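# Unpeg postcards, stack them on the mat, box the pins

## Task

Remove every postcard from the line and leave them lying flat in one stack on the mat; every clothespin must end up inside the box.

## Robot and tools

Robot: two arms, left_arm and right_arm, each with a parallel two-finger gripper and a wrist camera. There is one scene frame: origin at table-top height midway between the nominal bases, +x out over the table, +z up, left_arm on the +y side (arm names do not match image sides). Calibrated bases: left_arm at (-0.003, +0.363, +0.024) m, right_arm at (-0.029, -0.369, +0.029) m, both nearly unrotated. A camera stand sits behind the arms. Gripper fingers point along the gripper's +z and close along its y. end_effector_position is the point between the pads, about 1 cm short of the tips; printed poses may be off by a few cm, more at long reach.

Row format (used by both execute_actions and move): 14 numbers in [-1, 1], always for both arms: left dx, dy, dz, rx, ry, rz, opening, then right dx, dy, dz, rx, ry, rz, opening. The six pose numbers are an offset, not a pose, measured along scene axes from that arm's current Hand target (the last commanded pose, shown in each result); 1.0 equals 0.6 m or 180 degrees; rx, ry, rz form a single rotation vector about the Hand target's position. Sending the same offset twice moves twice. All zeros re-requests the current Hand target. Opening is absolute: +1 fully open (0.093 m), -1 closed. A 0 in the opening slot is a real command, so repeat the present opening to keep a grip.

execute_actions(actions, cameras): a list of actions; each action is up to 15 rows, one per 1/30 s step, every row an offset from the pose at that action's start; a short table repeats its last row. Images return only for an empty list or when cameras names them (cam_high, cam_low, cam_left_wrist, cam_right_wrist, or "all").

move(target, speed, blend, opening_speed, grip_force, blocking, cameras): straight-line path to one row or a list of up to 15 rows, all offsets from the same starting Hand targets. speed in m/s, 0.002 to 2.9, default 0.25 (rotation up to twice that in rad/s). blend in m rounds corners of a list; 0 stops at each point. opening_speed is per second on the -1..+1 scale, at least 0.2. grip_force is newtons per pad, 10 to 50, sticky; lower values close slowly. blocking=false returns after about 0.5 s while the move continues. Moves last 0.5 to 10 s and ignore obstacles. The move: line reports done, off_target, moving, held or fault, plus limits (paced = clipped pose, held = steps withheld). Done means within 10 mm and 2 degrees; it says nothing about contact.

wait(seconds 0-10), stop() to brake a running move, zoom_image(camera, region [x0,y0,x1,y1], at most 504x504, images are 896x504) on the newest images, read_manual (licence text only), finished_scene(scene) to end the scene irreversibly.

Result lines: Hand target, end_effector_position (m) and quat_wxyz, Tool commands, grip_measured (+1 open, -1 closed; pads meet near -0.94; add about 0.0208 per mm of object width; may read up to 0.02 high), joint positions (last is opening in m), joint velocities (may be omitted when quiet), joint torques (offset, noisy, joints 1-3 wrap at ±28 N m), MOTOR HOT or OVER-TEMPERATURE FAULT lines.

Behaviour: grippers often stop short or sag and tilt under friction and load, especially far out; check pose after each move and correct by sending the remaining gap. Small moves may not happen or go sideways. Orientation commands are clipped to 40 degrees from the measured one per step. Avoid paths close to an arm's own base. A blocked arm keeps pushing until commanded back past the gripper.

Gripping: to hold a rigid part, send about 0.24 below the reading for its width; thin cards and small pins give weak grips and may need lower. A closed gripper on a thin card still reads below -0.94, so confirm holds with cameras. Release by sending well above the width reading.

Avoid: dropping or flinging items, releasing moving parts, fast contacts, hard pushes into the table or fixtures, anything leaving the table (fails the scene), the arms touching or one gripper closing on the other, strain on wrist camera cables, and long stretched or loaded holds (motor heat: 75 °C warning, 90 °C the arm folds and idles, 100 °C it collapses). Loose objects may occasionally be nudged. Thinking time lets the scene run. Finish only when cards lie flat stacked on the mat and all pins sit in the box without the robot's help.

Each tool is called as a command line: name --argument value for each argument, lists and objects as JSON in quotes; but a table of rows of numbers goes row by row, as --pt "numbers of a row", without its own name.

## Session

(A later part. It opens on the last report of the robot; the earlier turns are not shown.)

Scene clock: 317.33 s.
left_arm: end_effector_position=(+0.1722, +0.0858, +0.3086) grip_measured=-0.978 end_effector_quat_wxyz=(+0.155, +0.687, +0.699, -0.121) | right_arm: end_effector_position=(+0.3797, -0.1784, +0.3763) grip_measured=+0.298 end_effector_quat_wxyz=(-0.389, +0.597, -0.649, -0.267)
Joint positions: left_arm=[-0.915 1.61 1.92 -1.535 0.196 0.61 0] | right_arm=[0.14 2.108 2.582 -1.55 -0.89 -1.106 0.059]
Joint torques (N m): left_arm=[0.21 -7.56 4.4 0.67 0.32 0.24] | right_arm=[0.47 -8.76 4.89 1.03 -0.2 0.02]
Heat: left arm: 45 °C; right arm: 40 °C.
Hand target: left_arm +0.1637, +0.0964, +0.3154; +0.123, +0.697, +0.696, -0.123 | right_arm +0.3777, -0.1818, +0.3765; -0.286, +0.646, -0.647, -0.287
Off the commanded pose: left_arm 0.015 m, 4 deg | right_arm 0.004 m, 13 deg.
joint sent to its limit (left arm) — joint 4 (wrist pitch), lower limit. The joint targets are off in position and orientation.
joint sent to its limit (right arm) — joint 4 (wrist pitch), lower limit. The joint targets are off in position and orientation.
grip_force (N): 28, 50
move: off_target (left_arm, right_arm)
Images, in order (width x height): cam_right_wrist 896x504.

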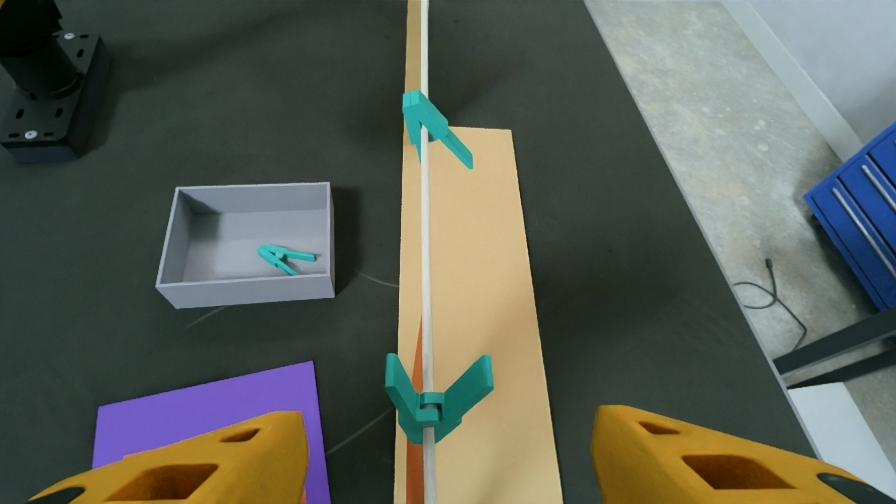

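move --pt "0.144 0.139 0.05 -0.4932 -0.0955 0.0961 0.2 0 -0.1 0.1 0 0 0 0.3" --pt "0.177 0.173 -0.02 -0.5143 0.2613 0.2491 0.2 0 -0.1 0.1 0 0 0 0.3" --pt "0.344 0.056 -0.192 -0.4105 0.6308 0.3730 0.2 0 -0.1 0.1 0 0 0 0.3" --speed 0.4 --blend '[0.03,0.03,0]' --cameras '["all"]'

Scene clock: 327.20 s.
left_arm: end_effector_position=(+0.3597, +0.1311, +0.1954) grip_measured=+0.198 end_effector_quat_wxyz=(+0.000, +0.261, -0.626, +0.735) | right_arm: end_effector_position=(+0.3966, -0.2462, +0.4075) grip_measured=+0.298 end_effector_quat_wxyz=(+0.446, -0.547, +0.672, +0.225)
Joint positions: left_arm=[-0.26 1.897 0.627 1.404 0.918 -2.073 0.055] | right_arm=[-0.03 2.085 2.646 -1.55 -0.927 -1.097 0.059]
Joint torques (N m): left_arm=[-0.87 -5.45 7.12 1.49 -0.17 0] | right_arm=[-0.17 -11.62 7.05 1.14 -0.75 0.16]
Heat: left arm: 44 °C; right arm: 40 °C.
Hand target: left_arm +0.3701, +0.1300, +0.2002; +0.093, +0.273, -0.504, +0.814 | right_arm +0.3777, -0.2418, +0.4365; +0.286, -0.646, +0.647, +0.287
Off the commanded pose: left_arm 0.012 m, 20 deg | right_arm 0.035 m, 23 deg.
joint sent to its limit (left arm) — joint 6 (wrist roll), lower limit. The joint targets are off in position and orientation.
joint sent to its limit (right arm) — joint 4 (wrist pitch), lower limit. The joint targets are off in position and orientation.
grip_force (N): 28, 50
move: off_target (left_arm, right_arm)

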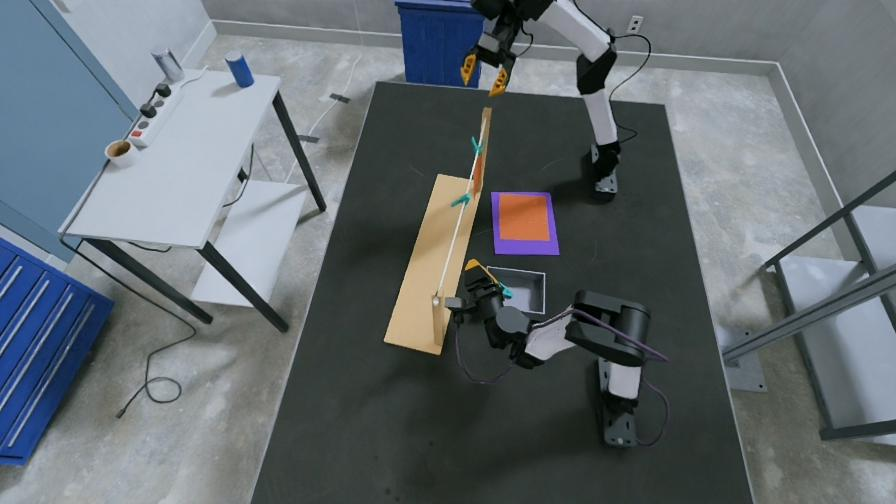

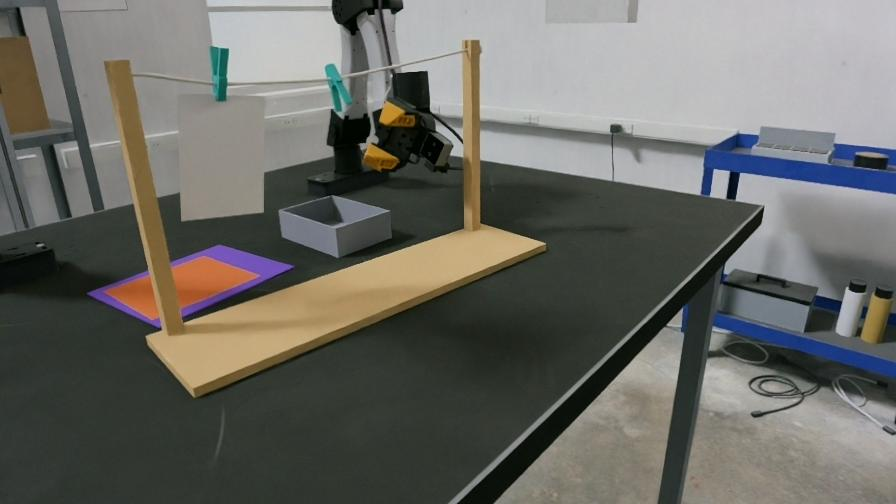

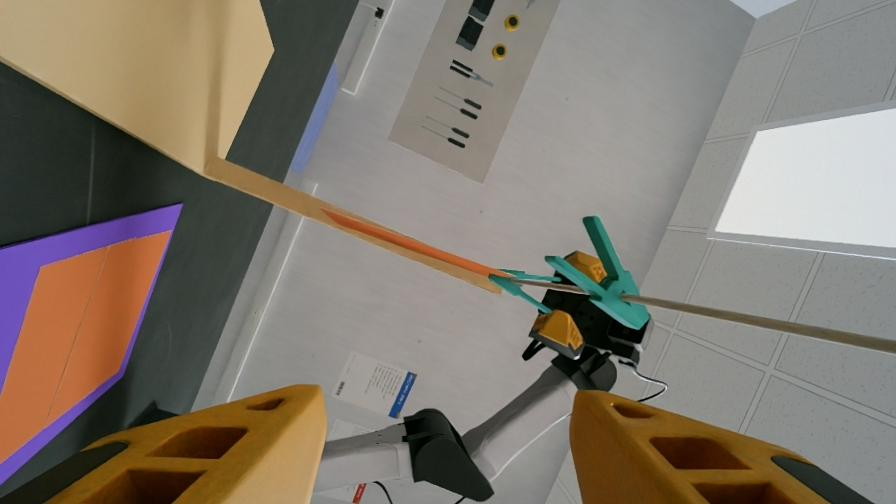

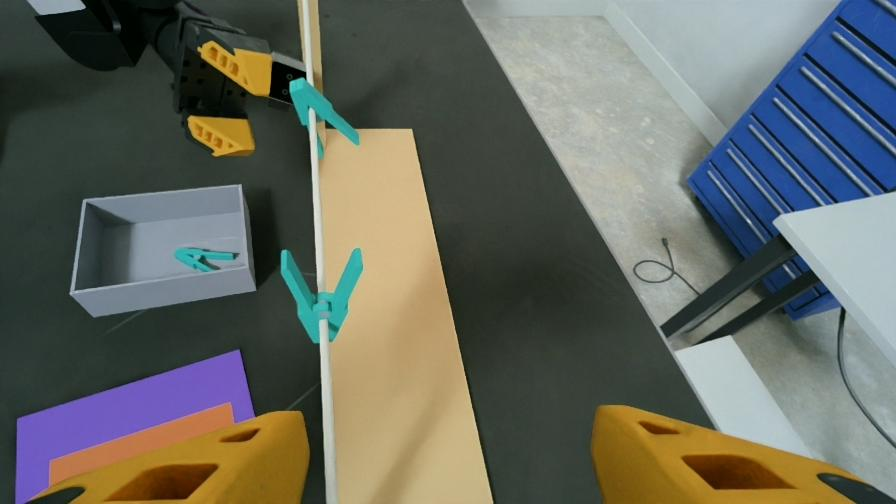

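move --pt "-0.117 -0.017 0.1 0.2209 -0.0581 0.2899 0.5 0 0.0 0.0 0 0 0 0.3" --pt "-0.09 -0.142 0.1 0.2209 -0.0581 0.2899 0.5 0 0 0 0 0 0 0.3" --speed 0.3 --blend '[0.03,0]' --cameras '["all"]'

Scene clock: 331.73 s.
left_arm: end_effector_position=(+0.3092, +0.0458, +0.2498) grip_measured=+0.497 end_effector_quat_wxyz=(+0.388, -0.404, +0.584, -0.588) | right_arm: end_effector_position=(+0.3966, -0.2462, +0.4075) grip_measured=+0.298 end_effector_quat_wxyz=(+0.446, -0.547, +0.672, +0.225)
Joint positions: left_arm=[-1.028 1.578 0.7 0.867 -0.64 -1.597 0.069] | right_arm=[-0.03 2.085 2.646 -1.55 -0.927 -1.097 0.059]
Joint torques (N m): left_arm=[-0.46 -4.44 9.5 1.62 -0.32 0.41] | right_arm=[-0.2 -11.64 7.04 1.16 -0.77 0.15]
Heat: left arm: 43 °C; right arm: 41 °C.
Hand target: left_arm +0.3161, +0.0448, +0.2602; +0.405, -0.406, +0.579, -0.579 | right_arm +0.3777, -0.2418, +0.4365; +0.286, -0.646, +0.647, +0.287
Off the commanded pose: left_arm 0.013 m, 2 deg | right_arm 0.035 m, 23 deg.
joint sent to its limit (right arm) — joint 4 (wrist pitch), lower limit. The joint targets are off in position and orientation.
grip_force (N): 28, 50
move: off_target (left_arm, right_arm)

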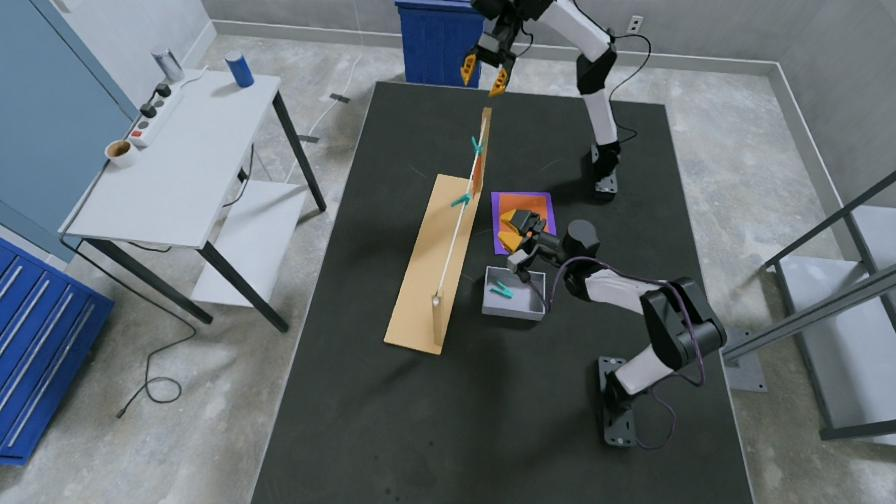

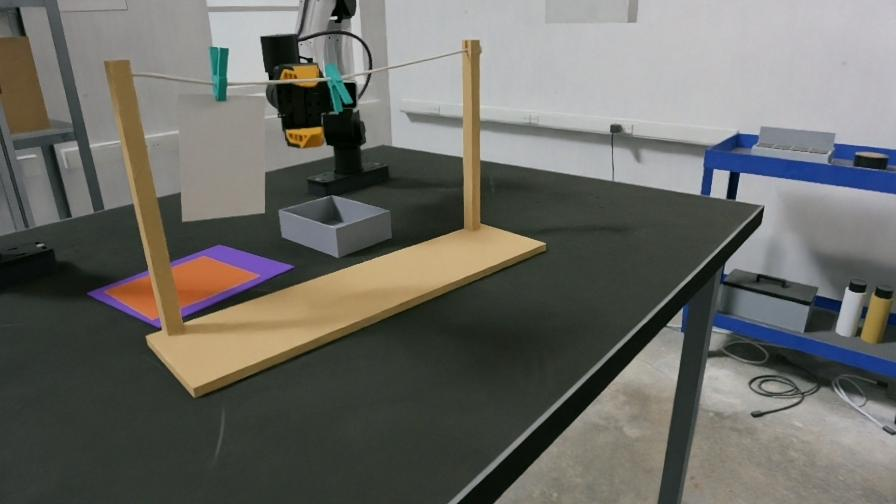

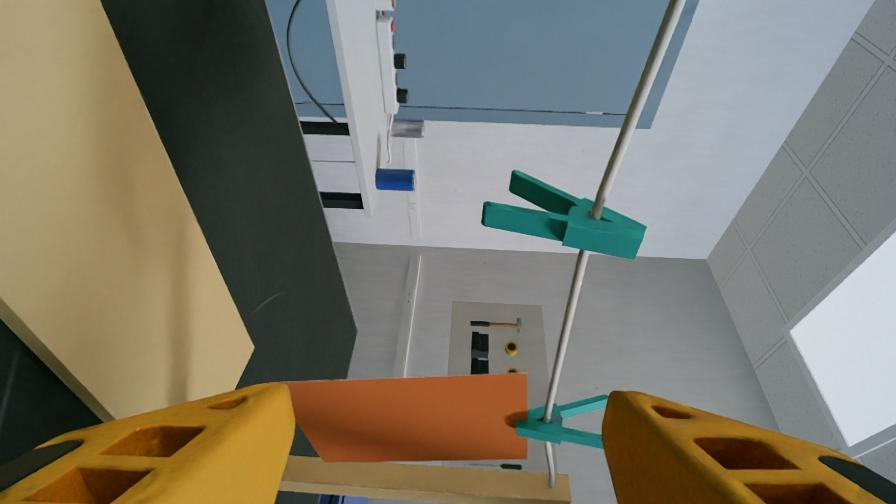

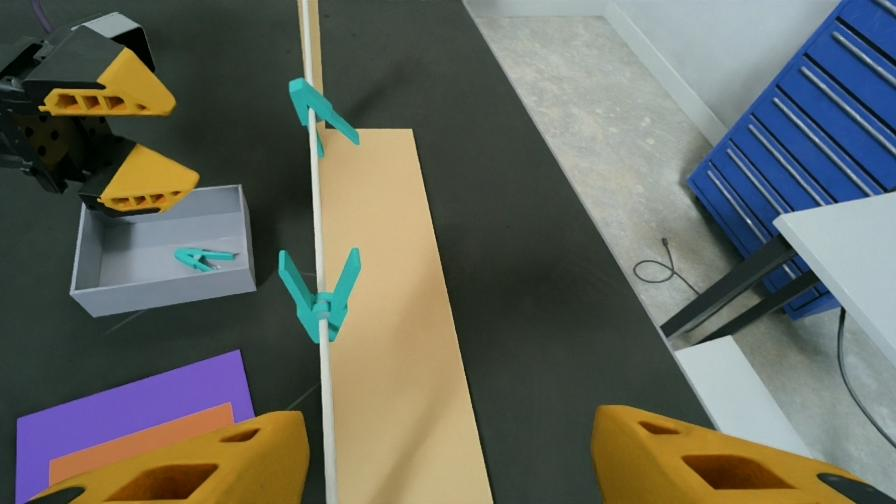

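move --target '[0.006,0.015,0.043,0,0,0,0.5,0,0,0,0,0,0,0.3]' --speed 0.1 --cameras '["cam_left_wrist"]'

Scene clock: 334.53 s.
left_arm: end_effector_position=(+0.3179, +0.0545, +0.2631) grip_measured=+0.497 end_effector_quat_wxyz=(+0.398, -0.410, +0.586, -0.574) | right_arm: end_effector_position=(+0.3966, -0.2462, +0.4075) grip_measured=+0.298 end_effector_quat_wxyz=(+0.446, -0.547, +0.672, +0.225)
Joint positions: left_arm=[-1.001 1.533 0.74 0.763 -0.64 -1.594 0.069] | right_arm=[-0.03 2.085 2.646 -1.55 -0.927 -1.097 0.059]
Joint torques (N m): left_arm=[0.21 -7.31 9.74 1.49 -0.05 0.39] | right_arm=[-0.18 -11.62 7.06 1.14 -0.75 0.16]
Heat: left arm: 44 °C; right arm: 41 °C.
Hand target: left_arm +0.3197, +0.0538, +0.2860; +0.405, -0.406, +0.579, -0.579 | right_arm +0.3777, -0.2418, +0.4365; +0.286, -0.646, +0.647, +0.287
Off the commanded pose: left_arm 0.023 m, 1 deg | right_arm 0.035 m, 23 deg.
joint sent to its limit (right arm) — joint 4 (wrist pitch), lower limit. The joint targets are off in position and orientation.
grip_force (N): 28, 50
move: off_target (left_arm, right_arm)
Images, in order (width x height): cam_left_wrist 896x504.

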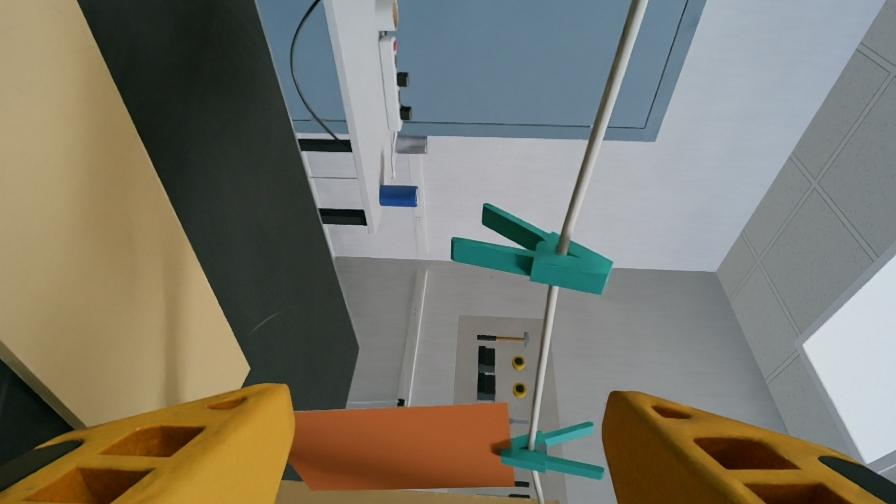

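move --target '[0.003,-0.003,0.026,0,0,0,0.5,0,0,0,0,0,0,0.3]' --speed 0.1 --cameras '["cam_left_wrist"]'

Scene clock: 336.93 s.
left_arm: end_effector_position=(+0.3198, +0.0512, +0.2770) grip_measured=+0.497 end_effector_quat_wxyz=(+0.397, -0.410, +0.587, -0.574) | right_arm: end_effector_position=(+0.3966, -0.2462, +0.4075) grip_measured=+0.298 end_effector_quat_wxyz=(+0.446, -0.547, +0.672, +0.225)
Joint positions: left_arm=[-1.001 1.515 0.789 0.693 -0.639 -1.594 0.069] | right_arm=[-0.03 2.085 2.646 -1.55 -0.927 -1.097 0.059]
Joint torques (N m): left_arm=[0.29 -7.39 10.07 1.5 -0.03 0.38] | right_arm=[-0.16 -11.63 7.04 1.14 -0.75 0.15]
Heat: left arm: 44 °C; right arm: 41 °C.
Hand target: left_arm +0.3215, +0.0520, +0.3016; +0.405, -0.406, +0.579, -0.579 | right_arm +0.3777, -0.2418, +0.4365; +0.286, -0.646, +0.647, +0.287
Off the commanded pose: left_arm 0.025 m, 2 deg | right_arm 0.035 m, 23 deg.
joint sent to its limit (right arm) — joint 4 (wrist pitch), lower limit. The joint targets are off in position and orientation.
grip_force (N): 28, 50
move: off_target (left_arm, right_arm)
Images, in order (width x height): cam_left_wrist 896x504.

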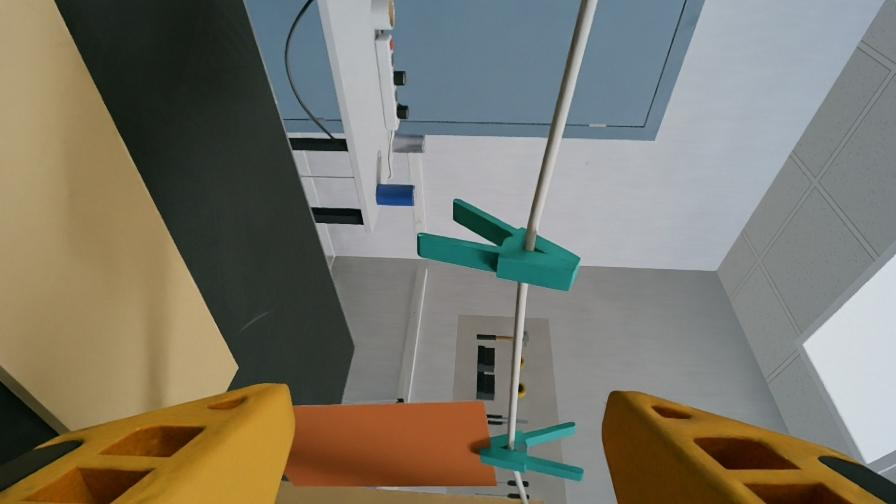

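move --target '[0.1,-0.042,0.007,0,0,0,0.5,0,0,0,0,0,0,0.3]' --speed 0.1 --cameras '["cam_left_wrist","cam_right_wrist"]'

Scene clock: 338.57 s.
left_arm: end_effector_position=(+0.3776, +0.0317, +0.2950) grip_measured=+0.497 end_effector_quat_wxyz=(+0.398, -0.412, +0.575, -0.584) | right_arm: end_effector_position=(+0.3966, -0.2462, +0.4075) grip_measured=+0.298 end_effector_quat_wxyz=(+0.446, -0.547, +0.672, +0.225)
Joint positions: left_arm=[-0.895 1.682 1.012 0.67 -0.538 -1.594 0.069] | right_arm=[-0.03 2.085 2.646 -1.55 -0.927 -1.097 0.059]
Joint torques (N m): left_arm=[-0.01 -5.75 10.44 1.54 -0.03 0.38] | right_arm=[-0.21 -11.59 7.02 1.14 -0.75 0.15]
Heat: left arm: 44 °C; right arm: 41 °C.
Hand target: left_arm +0.3815, +0.0268, +0.3058; +0.405, -0.406, +0.579, -0.579 | right_arm +0.3777, -0.2418, +0.4365; +0.286, -0.646, +0.647, +0.287
Off the commanded pose: left_arm 0.013 m, 1 deg | right_arm 0.035 m, 23 deg.
joint sent to its limit (right arm) — joint 4 (wrist pitch), lower limit. The joint targets are off in position and orientation.
grip_force (N): 28, 50
move: off_target (left_arm, right_arm)
Images, in order (width x height): cam_left_wrist 896x504, cam_right_wrist 896x504.

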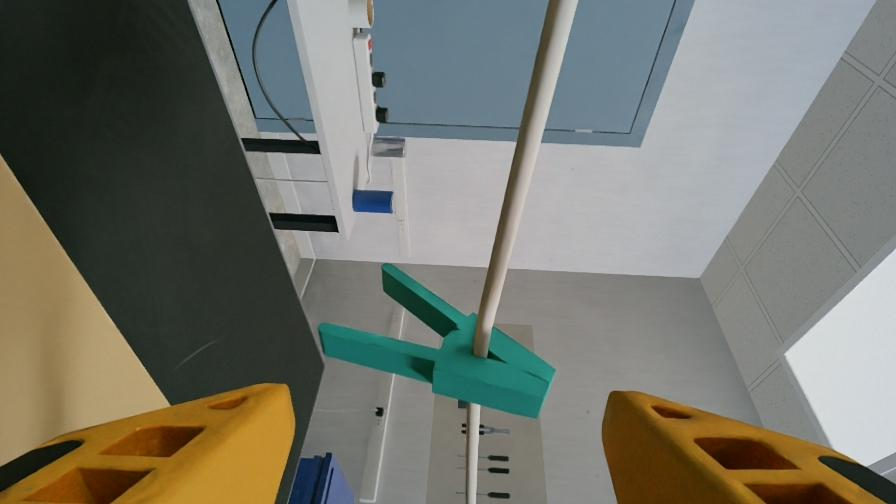

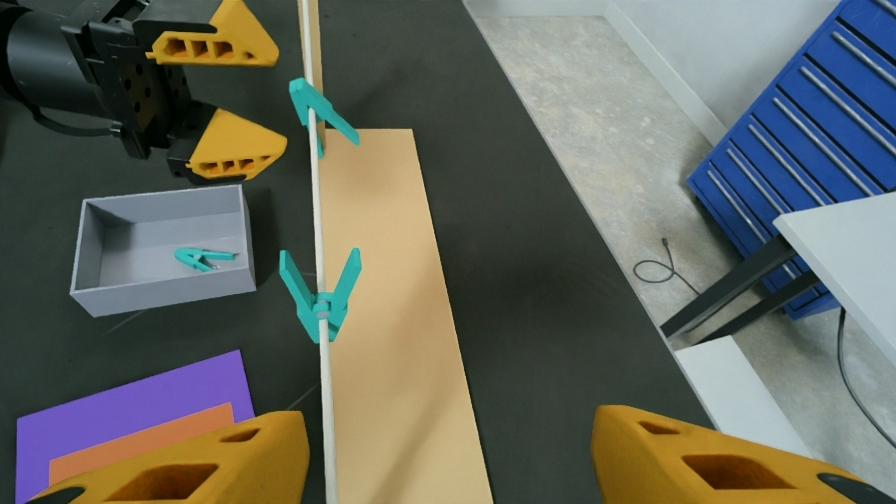

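move --target '[-0.005,0.0,-0.035,0,0,0,0.5,0,0,0,0,0,0,0.3]' --speed 0.08 --cameras '["cam_left_wrist"]'

Scene clock: 339.80 s.
left_arm: end_effector_position=(+0.3802, +0.0284, +0.2817) grip_measured=+0.497 end_effector_quat_wxyz=(+0.397, -0.412, +0.585, -0.574) | right_arm: end_effector_position=(+0.3966, -0.2462, +0.4075) grip_measured=+0.298 end_effector_quat_wxyz=(+0.446, -0.547, +0.672, +0.225)
Joint positions: left_arm=[-0.895 1.71 1.012 0.67 -0.538 -1.594 0.069] | right_arm=[-0.03 2.085 2.646 -1.55 -0.927 -1.097 0.059]
Joint torques (N m): left_arm=[-0.55 -5.98 5.93 2.31 -0.13 0.35] | right_arm=[-0.23 -11.56 7.05 1.15 -0.74 0.16]
Heat: left arm: 44 °C; right arm: 41 °C.
Hand target: left_arm +0.3785, +0.0268, +0.2848; +0.405, -0.406, +0.579, -0.579 | right_arm +0.3777, -0.2418, +0.4365; +0.286, -0.646, +0.647, +0.287
Off the commanded pose: left_arm 0.004 m, 1 deg | right_arm 0.035 m, 23 deg.
joint sent to its limit (right arm) — joint 4 (wrist pitch), lower limit. The joint targets are off in position and orientation.
grip_force (N): 28, 50
move: off_target (right_arm)
Images, in order (width x height): cam_left_wrist 896x504.

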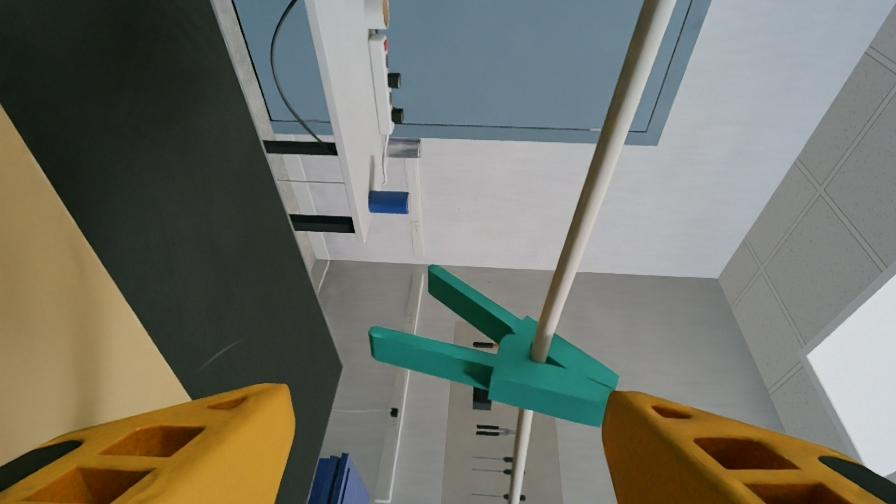

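move --pt "-0.002 0.0 -0.009 0 0 0 0.5 0 0 0 0 0 0 0.3" --pt "0.05 -0.018 -0.009 0 0 0 0.5 0 0 0 0 0 0 0.3" --speed 0.06 --cameras '["cam_left_wrist","cam_right_wrist"]'

Scene clock: 341.97 s.
left_arm: end_effector_position=(+0.4023, +0.0223, +0.2529) grip_measured=+0.497 end_effector_quat_wxyz=(+0.395, -0.415, +0.603, -0.555) | right_arm: end_effector_position=(+0.3966, -0.2462, +0.4075) grip_measured=+0.298 end_effector_quat_wxyz=(+0.446, -0.547, +0.672, +0.225)
Joint positions: left_arm=[-0.86 1.809 1.058 0.67 -0.502 -1.594 0.069] | right_arm=[-0.03 2.085 2.646 -1.55 -0.927 -1.097 0.059]
Joint torques (N m): left_arm=[0.08 -6.42 10.18 2.36 -0.05 0.35] | right_arm=[-0.17 -11.58 7.02 1.14 -0.74 0.15]
Heat: left arm: 44 °C; right arm: 41 °C.
Hand target: left_arm +0.4085, +0.0160, +0.2794; +0.405, -0.406, +0.579, -0.579 | right_arm +0.3777, -0.2418, +0.4365; +0.286, -0.646, +0.647, +0.287
Off the commanded pose: left_arm 0.028 m, 4 deg | right_arm 0.035 m, 23 deg.
joint sent to its limit (right arm) — joint 4 (wrist pitch), lower limit. The joint targets are off in position and orientation.
grip_force (N): 28, 50
move: off_target (left_arm, right_arm)
Images, in order (width x height): cam_left_wrist 896x504, cam_right_wrist 896x504.

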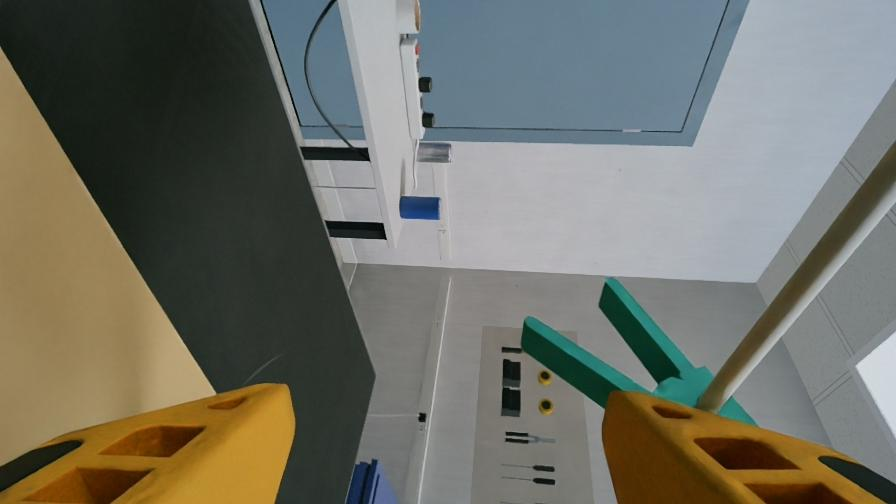

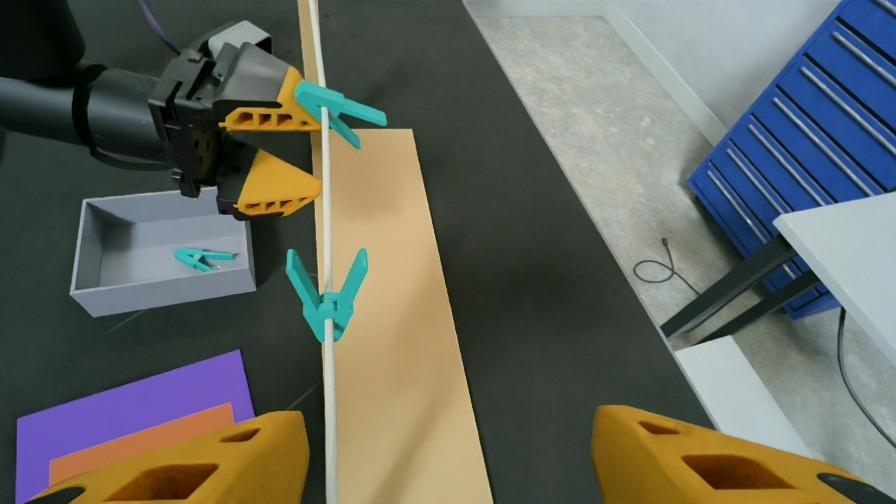

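move --pt "-0.06 0.02 0.0 0 0 0 0.5 0 0 0 0 0 0 0.3" --pt "-0.06 0.02 0.02 0 0 0 0.5 0 0 0 0 0 0 0.3" --speed 0.1 --cameras '["cam_left_wrist","cam_right_wrist"]'

Scene clock: 343.80 s.
left_arm: end_effector_position=(+0.3725, +0.0203, +0.2641) grip_measured=+0.497 end_effector_quat_wxyz=(+0.388, -0.405, +0.604, -0.566) | right_arm: end_effector_position=(+0.3966, -0.2462, +0.4075) grip_measured=+0.298 end_effector_quat_wxyz=(+0.446, -0.547, +0.672, +0.225)
Joint positions: left_arm=[-0.915 1.725 0.989 0.67 -0.53 -1.594 0.069] | right_arm=[-0.03 2.085 2.646 -1.55 -0.927 -1.097 0.059]
Joint torques (N m): left_arm=[-0.7 -9.5 7.34 2.08 -0.35 0.34] | right_arm=[-0.16 -11.62 7.02 1.15 -0.74 0.15]
Heat: left arm: 44 °C; right arm: 41 °C.
Hand target: left_arm +0.3725, +0.0280, +0.2914; +0.405, -0.406, +0.579, -0.579 | right_arm +0.3777, -0.2418, +0.4365; +0.286, -0.646, +0.647, +0.287
Off the commanded pose: left_arm 0.028 m, 4 deg | right_arm 0.035 m, 23 deg.
joint sent to its limit (right arm) — joint 4 (wrist pitch), lower limit. The joint targets are off in position and orientation.
grip_force (N): 28, 50
move: off_target (left_arm, right_arm)
Images, in order (width x height): cam_left_wrist 896x504, cam_right_wrist 896x504.

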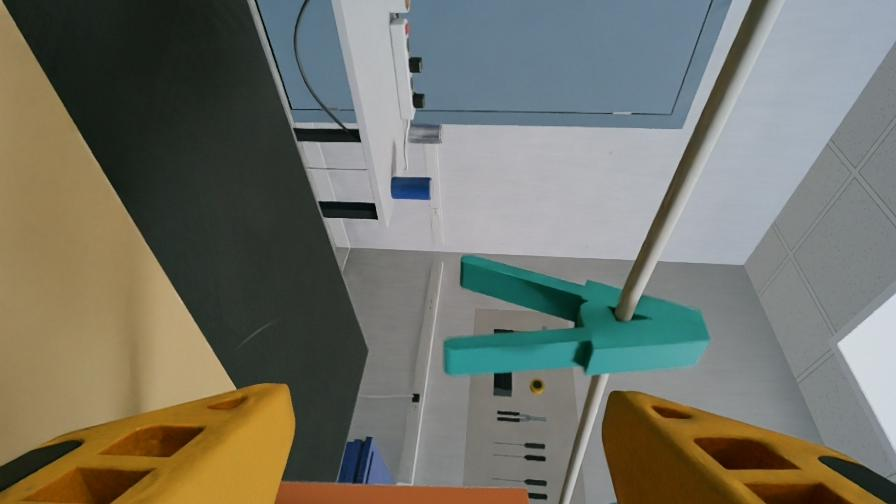

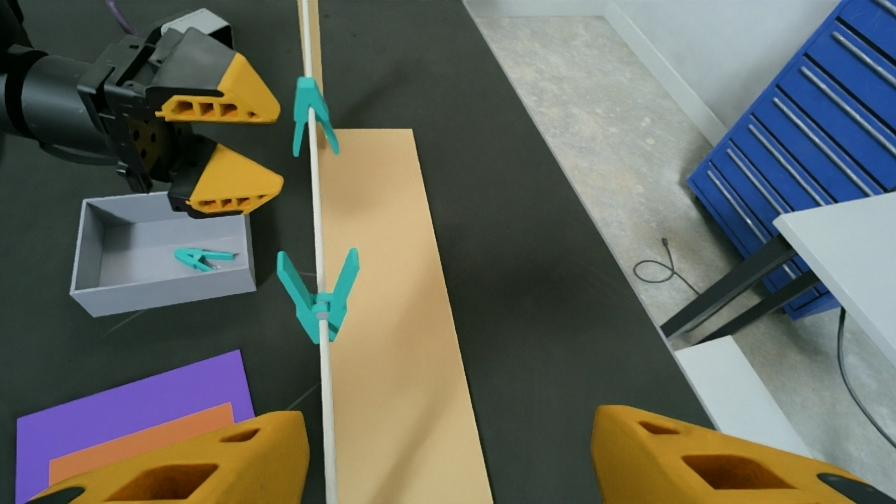

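move --target '[0.0,0.0,0.032,0,0,0,0.5,0,0,0,0,0,0,0.3]' --speed 0.06 --cameras '["cam_left_wrist"]'

Scene clock: 345.20 s.
left_arm: end_effector_position=(+0.3706, +0.0228, +0.2796) grip_measured=+0.497 end_effector_quat_wxyz=(+0.389, -0.405, +0.595, -0.575) | right_arm: end_effector_position=(+0.3966, -0.2462, +0.4075) grip_measured=+0.298 end_effector_quat_wxyz=(+0.446, -0.547, +0.672, +0.225)
Joint positions: left_arm=[-0.915 1.694 0.998 0.654 -0.53 -1.594 0.069] | right_arm=[-0.03 2.085 2.646 -1.55 -0.927 -1.097 0.059]
Joint torques (N m): left_arm=[-0.73 -9.44 10.25 1.55 -0.33 0.37] | right_arm=[-0.14 -11.62 7.12 1.15 -0.75 0.15]
Heat: left arm: 45 °C; right arm: 41 °C.
Hand target: left_arm +0.3725, +0.0280, +0.3106; +0.405, -0.406, +0.579, -0.579 | right_arm +0.3777, -0.2418, +0.4365; +0.286, -0.646, +0.647, +0.287
Off the commanded pose: left_arm 0.032 m, 3 deg | right_arm 0.035 m, 23 deg.
joint sent to its limit (right arm) — joint 4 (wrist pitch), lower limit. The joint targets are off in position and orientation.
grip_force (N): 28, 50
move: off_target (left_arm, right_arm)
Images, in order (width x height): cam_left_wrist 896x504.

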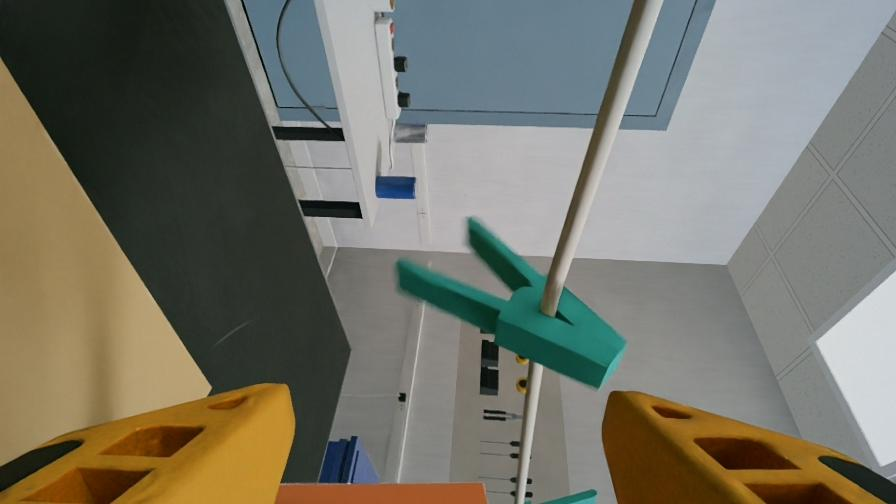

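move --target '[0.031,-0.0125,0.0,0,0,0,0.5,0,0,0,0,0,0,0.3]' --speed 0.06 --cameras '["cam_left_wrist"]'

Scene clock: 347.80 s.
left_arm: end_effector_position=(+0.3872, +0.0248, +0.3006) grip_measured=+0.497 end_effector_quat_wxyz=(+0.398, -0.411, +0.575, -0.585) | right_arm: end_effector_position=(+0.3966, -0.2462, +0.4075) grip_measured=+0.298 end_effector_quat_wxyz=(+0.446, -0.547, +0.672, +0.225)
Joint positions: left_arm=[-0.886 1.714 1.072 0.644 -0.527 -1.594 0.069] | right_arm=[-0.03 2.085 2.646 -1.55 -0.927 -1.097 0.059]
Joint torques (N m): left_arm=[0.08 -6.04 10.47 1.56 -0.02 0.36] | right_arm=[-0.18 -11.62 7.04 1.15 -0.74 0.15]
Heat: left arm: 46 °C; right arm: 42 °C.
Hand target: left_arm +0.3911, +0.0205, +0.3106; +0.405, -0.406, +0.579, -0.579 | right_arm +0.3777, -0.2418, +0.4365; +0.286, -0.646, +0.647, +0.287
Off the commanded pose: left_arm 0.012 m, 1 deg | right_arm 0.035 m, 23 deg.
joint sent to its limit (right arm) — joint 4 (wrist pitch), lower limit. The joint targets are off in position and orientation.
grip_force (N): 28, 50
move: off_target (left_arm, right_arm)
Images, in order (width x height): cam_left_wrist 896x504.

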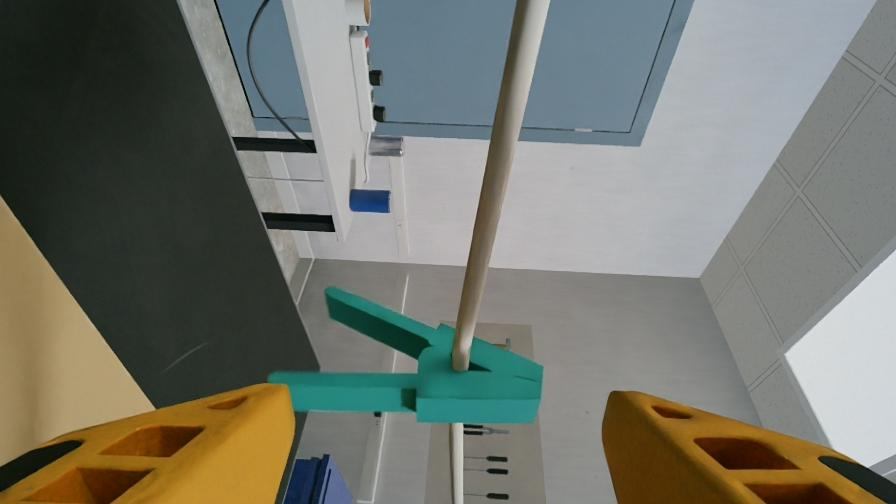

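move --target '[-0.025,0.008,-0.033,0,0,0,0.5,0,0,0,0,0,0,0.3]' --speed 0.06 --cameras '["cam_left_wrist"]'

Scene clock: 349.30 s.
left_arm: end_effector_position=(+0.3760, +0.0189, +0.2820) grip_measured=+0.497 end_effector_quat_wxyz=(+0.389, -0.405, +0.594, -0.575) | right_arm: end_effector_position=(+0.3966, -0.2462, +0.4075) grip_measured=+0.298 end_effector_quat_wxyz=(+0.446, -0.547, +0.672, +0.225)
Joint positions: left_arm=[-0.91 1.714 1.03 0.644 -0.527 -1.594 0.069] | right_arm=[-0.03 2.085 2.646 -1.55 -0.927 -1.097 0.059]
Joint torques (N m): left_arm=[-0.94 -7.39 5.7 2.31 -0.32 0.35] | right_arm=[-0.14 -11.63 7.05 1.15 -0.75 0.16]
Heat: left arm: 46 °C; right arm: 42 °C.
Hand target: left_arm +0.3761, +0.0253, +0.2908; +0.405, -0.406, +0.579, -0.579 | right_arm +0.3777, -0.2418, +0.4365; +0.286, -0.646, +0.647, +0.287
Off the commanded pose: left_arm 0.011 m, 3 deg | right_arm 0.035 m, 23 deg.
joint sent to its limit (right arm) — joint 4 (wrist pitch), lower limit. The joint targets are off in position and orientation.
grip_force (N): 28, 50
move: off_target (left_arm, right_arm)
Images, in order (width x height): cam_left_wrist 896x504.

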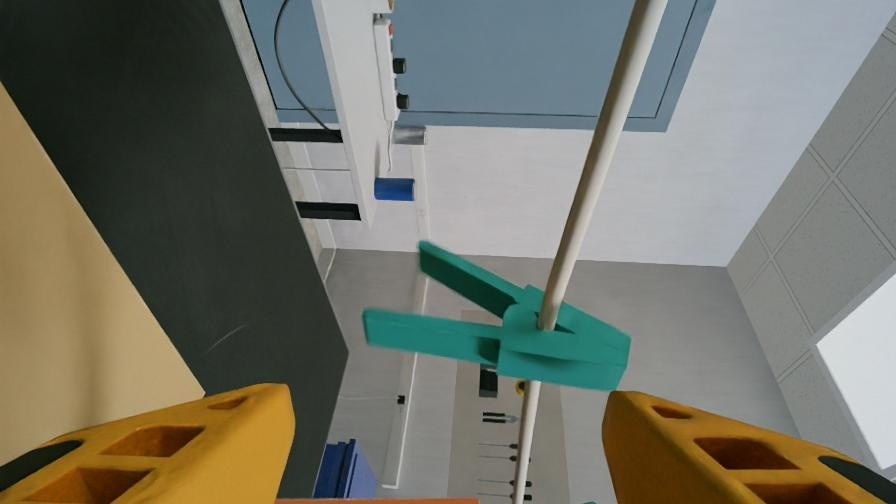

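move --target '[0.023,-0.012,0.01,0,0,0,0.5,0,0,0,0,0,0,0.3]' --speed 0.06 --cameras '["cam_left_wrist"]'

Scene clock: 350.63 s.
left_arm: end_effector_position=(+0.3804, +0.0171, +0.2756) grip_measured=+0.497 end_effector_quat_wxyz=(+0.390, -0.407, +0.598, -0.570) | right_arm: end_effector_position=(+0.3966, -0.2462, +0.4075) grip_measured=+0.298 end_effector_quat_wxyz=(+0.446, -0.547, +0.672, +0.225)
Joint positions: left_arm=[-0.906 1.737 1.041 0.644 -0.527 -1.594 0.069] | right_arm=[-0.03 2.085 2.646 -1.55 -0.927 -1.097 0.059]
Joint torques (N m): left_arm=[0.24 -6.17 10.41 2.03 -0.13 0.35] | right_arm=[-0.13 -11.66 7.01 1.16 -0.75 0.15]
Heat: left arm: 46 °C; right arm: 42 °C.
Hand target: left_arm +0.3899, +0.0181, +0.2968; +0.405, -0.406, +0.579, -0.579 | right_arm +0.3777, -0.2418, +0.4365; +0.286, -0.646, +0.647, +0.287
Off the commanded pose: left_arm 0.023 m, 3 deg | right_arm 0.035 m, 23 deg.
joint sent to its limit (right arm) — joint 4 (wrist pitch), lower limit. The joint targets are off in position and orientation.
grip_force (N): 28, 50
move: off_target (left_arm, right_arm)
Images, in order (width x height): cam_left_wrist 896x504.

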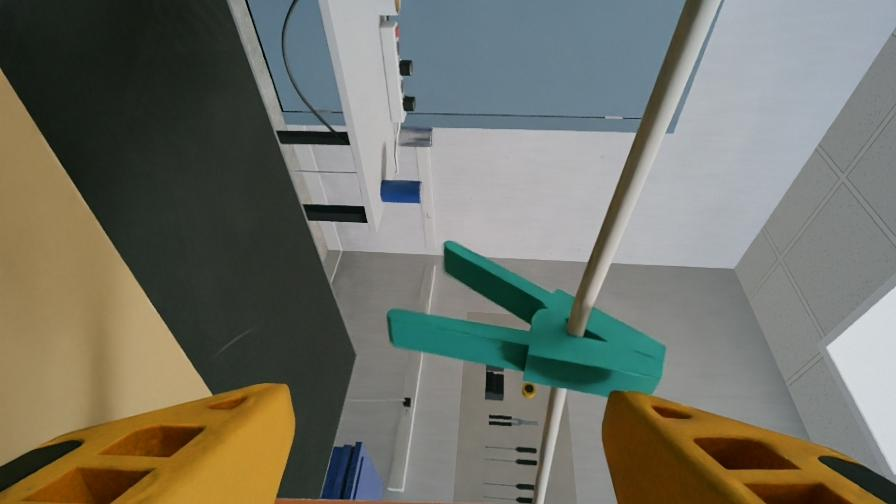

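move --target '[0.01,-0.004,0.022,0,0,0,0.5,0,0,0,0,0,0,0.3]' --speed 0.06 --cameras '["cam_left_wrist"]'

Scene clock: 352.30 s.
left_arm: end_effector_position=(+0.3875, +0.0154, +0.3014) grip_measured=+0.497 end_effector_quat_wxyz=(+0.394, -0.408, +0.576, -0.589) | right_arm: end_effector_position=(+0.3966, -0.2462, +0.4075) grip_measured=+0.298 end_effector_quat_wxyz=(+0.446, -0.547, +0.672, +0.225)
Joint positions: left_arm=[-0.896 1.737 1.099 0.642 -0.525 -1.594 0.069] | right_arm=[-0.03 2.085 2.646 -1.55 -0.927 -1.097 0.059]
Joint torques (N m): left_arm=[0.2 -6.01 10.36 1.54 -0.03 0.37] | right_arm=[-0.21 -11.63 7.06 1.15 -0.75 0.16]
Heat: left arm: 46 °C; right arm: 42 °C.
Hand target: left_arm +0.3959, +0.0157, +0.3100; +0.405, -0.406, +0.579, -0.579 | right_arm +0.3777, -0.2418, +0.4365; +0.286, -0.646, +0.647, +0.287
Off the commanded pose: left_arm 0.012 m, 2 deg | right_arm 0.035 m, 23 deg.
joint sent to its limit (right arm) — joint 4 (wrist pitch), lower limit. The joint targets are off in position and orientation.
grip_force (N): 28, 50
move: off_target (left_arm, right_arm)
Images, in order (width x height): cam_left_wrist 896x504.

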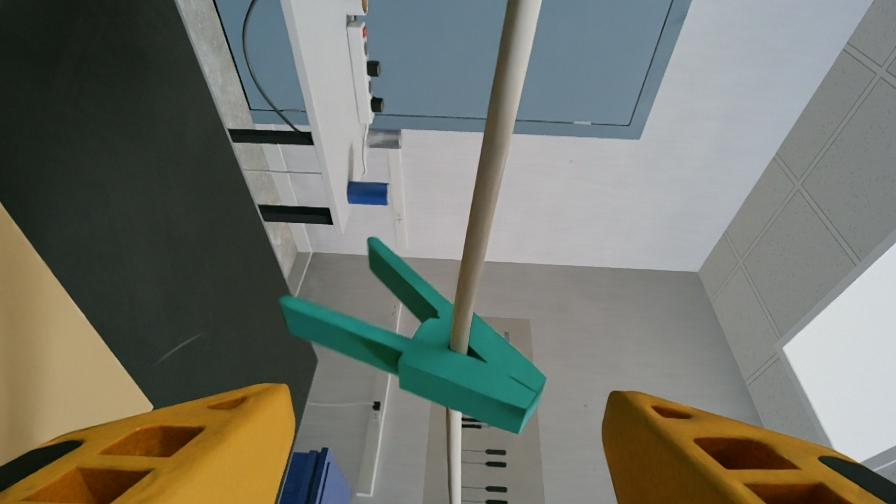

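move --target '[-0.1,0.043,-0.022,0,0,0,0.5,0,0,0,0,0,0,0.3]' --speed 0.15

move --target '[0.1,-0.041,0,0,0,0,0.5,0,0,0,0,0,0,0.3]' --speed 0.08 --cameras '["cam_left_wrist"]'

Scene clock: 354.07 s.
left_arm: end_effector_position=(+0.3371, +0.0300, +0.2811) grip_measured=+0.497 end_effector_quat_wxyz=(+0.389, -0.403, +0.599, -0.573) | right_arm: end_effector_position=(+0.3966, -0.2462, +0.4075) grip_measured=+0.298 end_effector_quat_wxyz=(+0.446, -0.547, +0.672, +0.225)
Joint positions: left_arm=[-0.981 1.595 0.903 0.642 -0.593 -1.594 0.069] | right_arm=[-0.03 2.085 2.646 -1.55 -0.927 -1.097 0.059]
Joint torques (N m): left_arm=[-0.61 -8.4 5.38 2.16 -0.35 0.34] | right_arm=[-0.16 -11.64 7.05 1.15 -0.76 0.16]
Heat: left arm: 46 °C; right arm: 42 °C.
Hand target: left_arm +0.3359, +0.0415, +0.2968; +0.405, -0.406, +0.579, -0.579 | right_arm +0.3777, -0.2418, +0.4365; +0.286, -0.646, +0.647, +0.287
Off the commanded pose: left_arm 0.020 m, 3 deg | right_arm 0.035 m, 23 deg.
joint sent to its limit (right arm) — joint 4 (wrist pitch), lower limit. The joint targets are off in position and orientation.
grip_force (N): 28, 50
move: off_target (left_arm, right_arm)

Scene clock: 355.60 s.
left_arm: end_effector_position=(+0.3905, +0.0218, +0.2759) grip_measured=+0.497 end_effector_quat_wxyz=(+0.396, -0.413, +0.593, -0.566) | right_arm: end_effector_position=(+0.3966, -0.2462, +0.4075) grip_measured=+0.298 end_effector_quat_wxyz=(+0.446, -0.547, +0.672, +0.225)
Joint positions: left_arm=[-0.884 1.753 1.059 0.642 -0.525 -1.594 0.069] | right_arm=[-0.03 2.085 2.646 -1.55 -0.927 -1.097 0.059]
Joint torques (N m): left_arm=[0.18 -6.22 10.4 2.01 -0.04 0.36] | right_arm=[-0.18 -11.63 7.06 1.15 -0.75 0.17]
Heat: left arm: 47 °C; right arm: 42 °C.
Hand target: left_arm +0.3959, +0.0169, +0.2968; +0.405, -0.406, +0.579, -0.579 | right_arm +0.3777, -0.2418, +0.4365; +0.286, -0.646, +0.647, +0.287
Off the commanded pose: left_arm 0.022 m, 3 deg | right_arm 0.035 m, 23 deg.
joint sent to its limit (right arm) — joint 4 (wrist pitch), lower limit. The joint targets are off in position and orientation.
grip_force (N): 28, 50
move: off_target (left_arm, right_arm)
Images, in order (width x height): cam_left_wrist 896x504.

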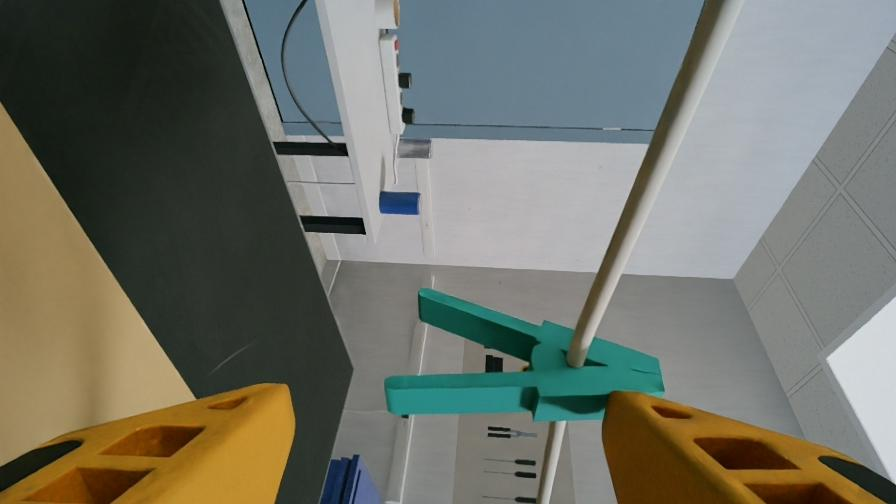

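move --target '[0.025,-0.012,0.003,0,0,0,0.5,0,0,0,0,0,0,0.3]' --speed 0.08 --cameras '["cam_left_wrist"]'

Scene clock: 357.27 s.
left_arm: end_effector_position=(+0.4020, +0.0100, +0.2827) grip_measured=+0.497 end_effector_quat_wxyz=(+0.393, -0.409, +0.588, -0.576) | right_arm: end_effector_position=(+0.3966, -0.2462, +0.4075) grip_measured=+0.298 end_effector_quat_wxyz=(+0.446, -0.547, +0.672, +0.225)
Joint positions: left_arm=[-0.876 1.803 1.131 0.642 -0.507 -1.594 0.069] | right_arm=[-0.03 2.085 2.646 -1.55 -0.927 -1.097 0.059]
Joint torques (N m): left_arm=[0.2 -6.57 10.45 1.83 -0.03 0.36] | right_arm=[-0.17 -11.62 7.06 1.16 -0.75 0.16]
Heat: left arm: 47 °C; right arm: 42 °C.
Hand target: left_arm +0.4109, +0.0097, +0.2986; +0.405, -0.406, +0.579, -0.579 | right_arm +0.3777, -0.2418, +0.4365; +0.286, -0.646, +0.647, +0.287
Off the commanded pose: left_arm 0.018 m, 2 deg | right_arm 0.035 m, 23 deg.
joint sent to its limit (right arm) — joint 4 (wrist pitch), lower limit. The joint targets are off in position and orientation.
grip_force (N): 28, 50
move: off_target (left_arm, right_arm)
Images, in order (width x height): cam_left_wrist 896x504.

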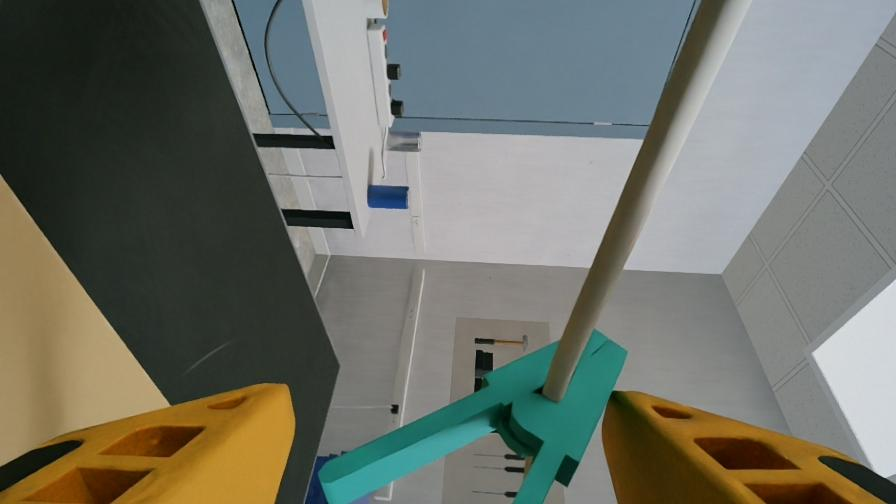

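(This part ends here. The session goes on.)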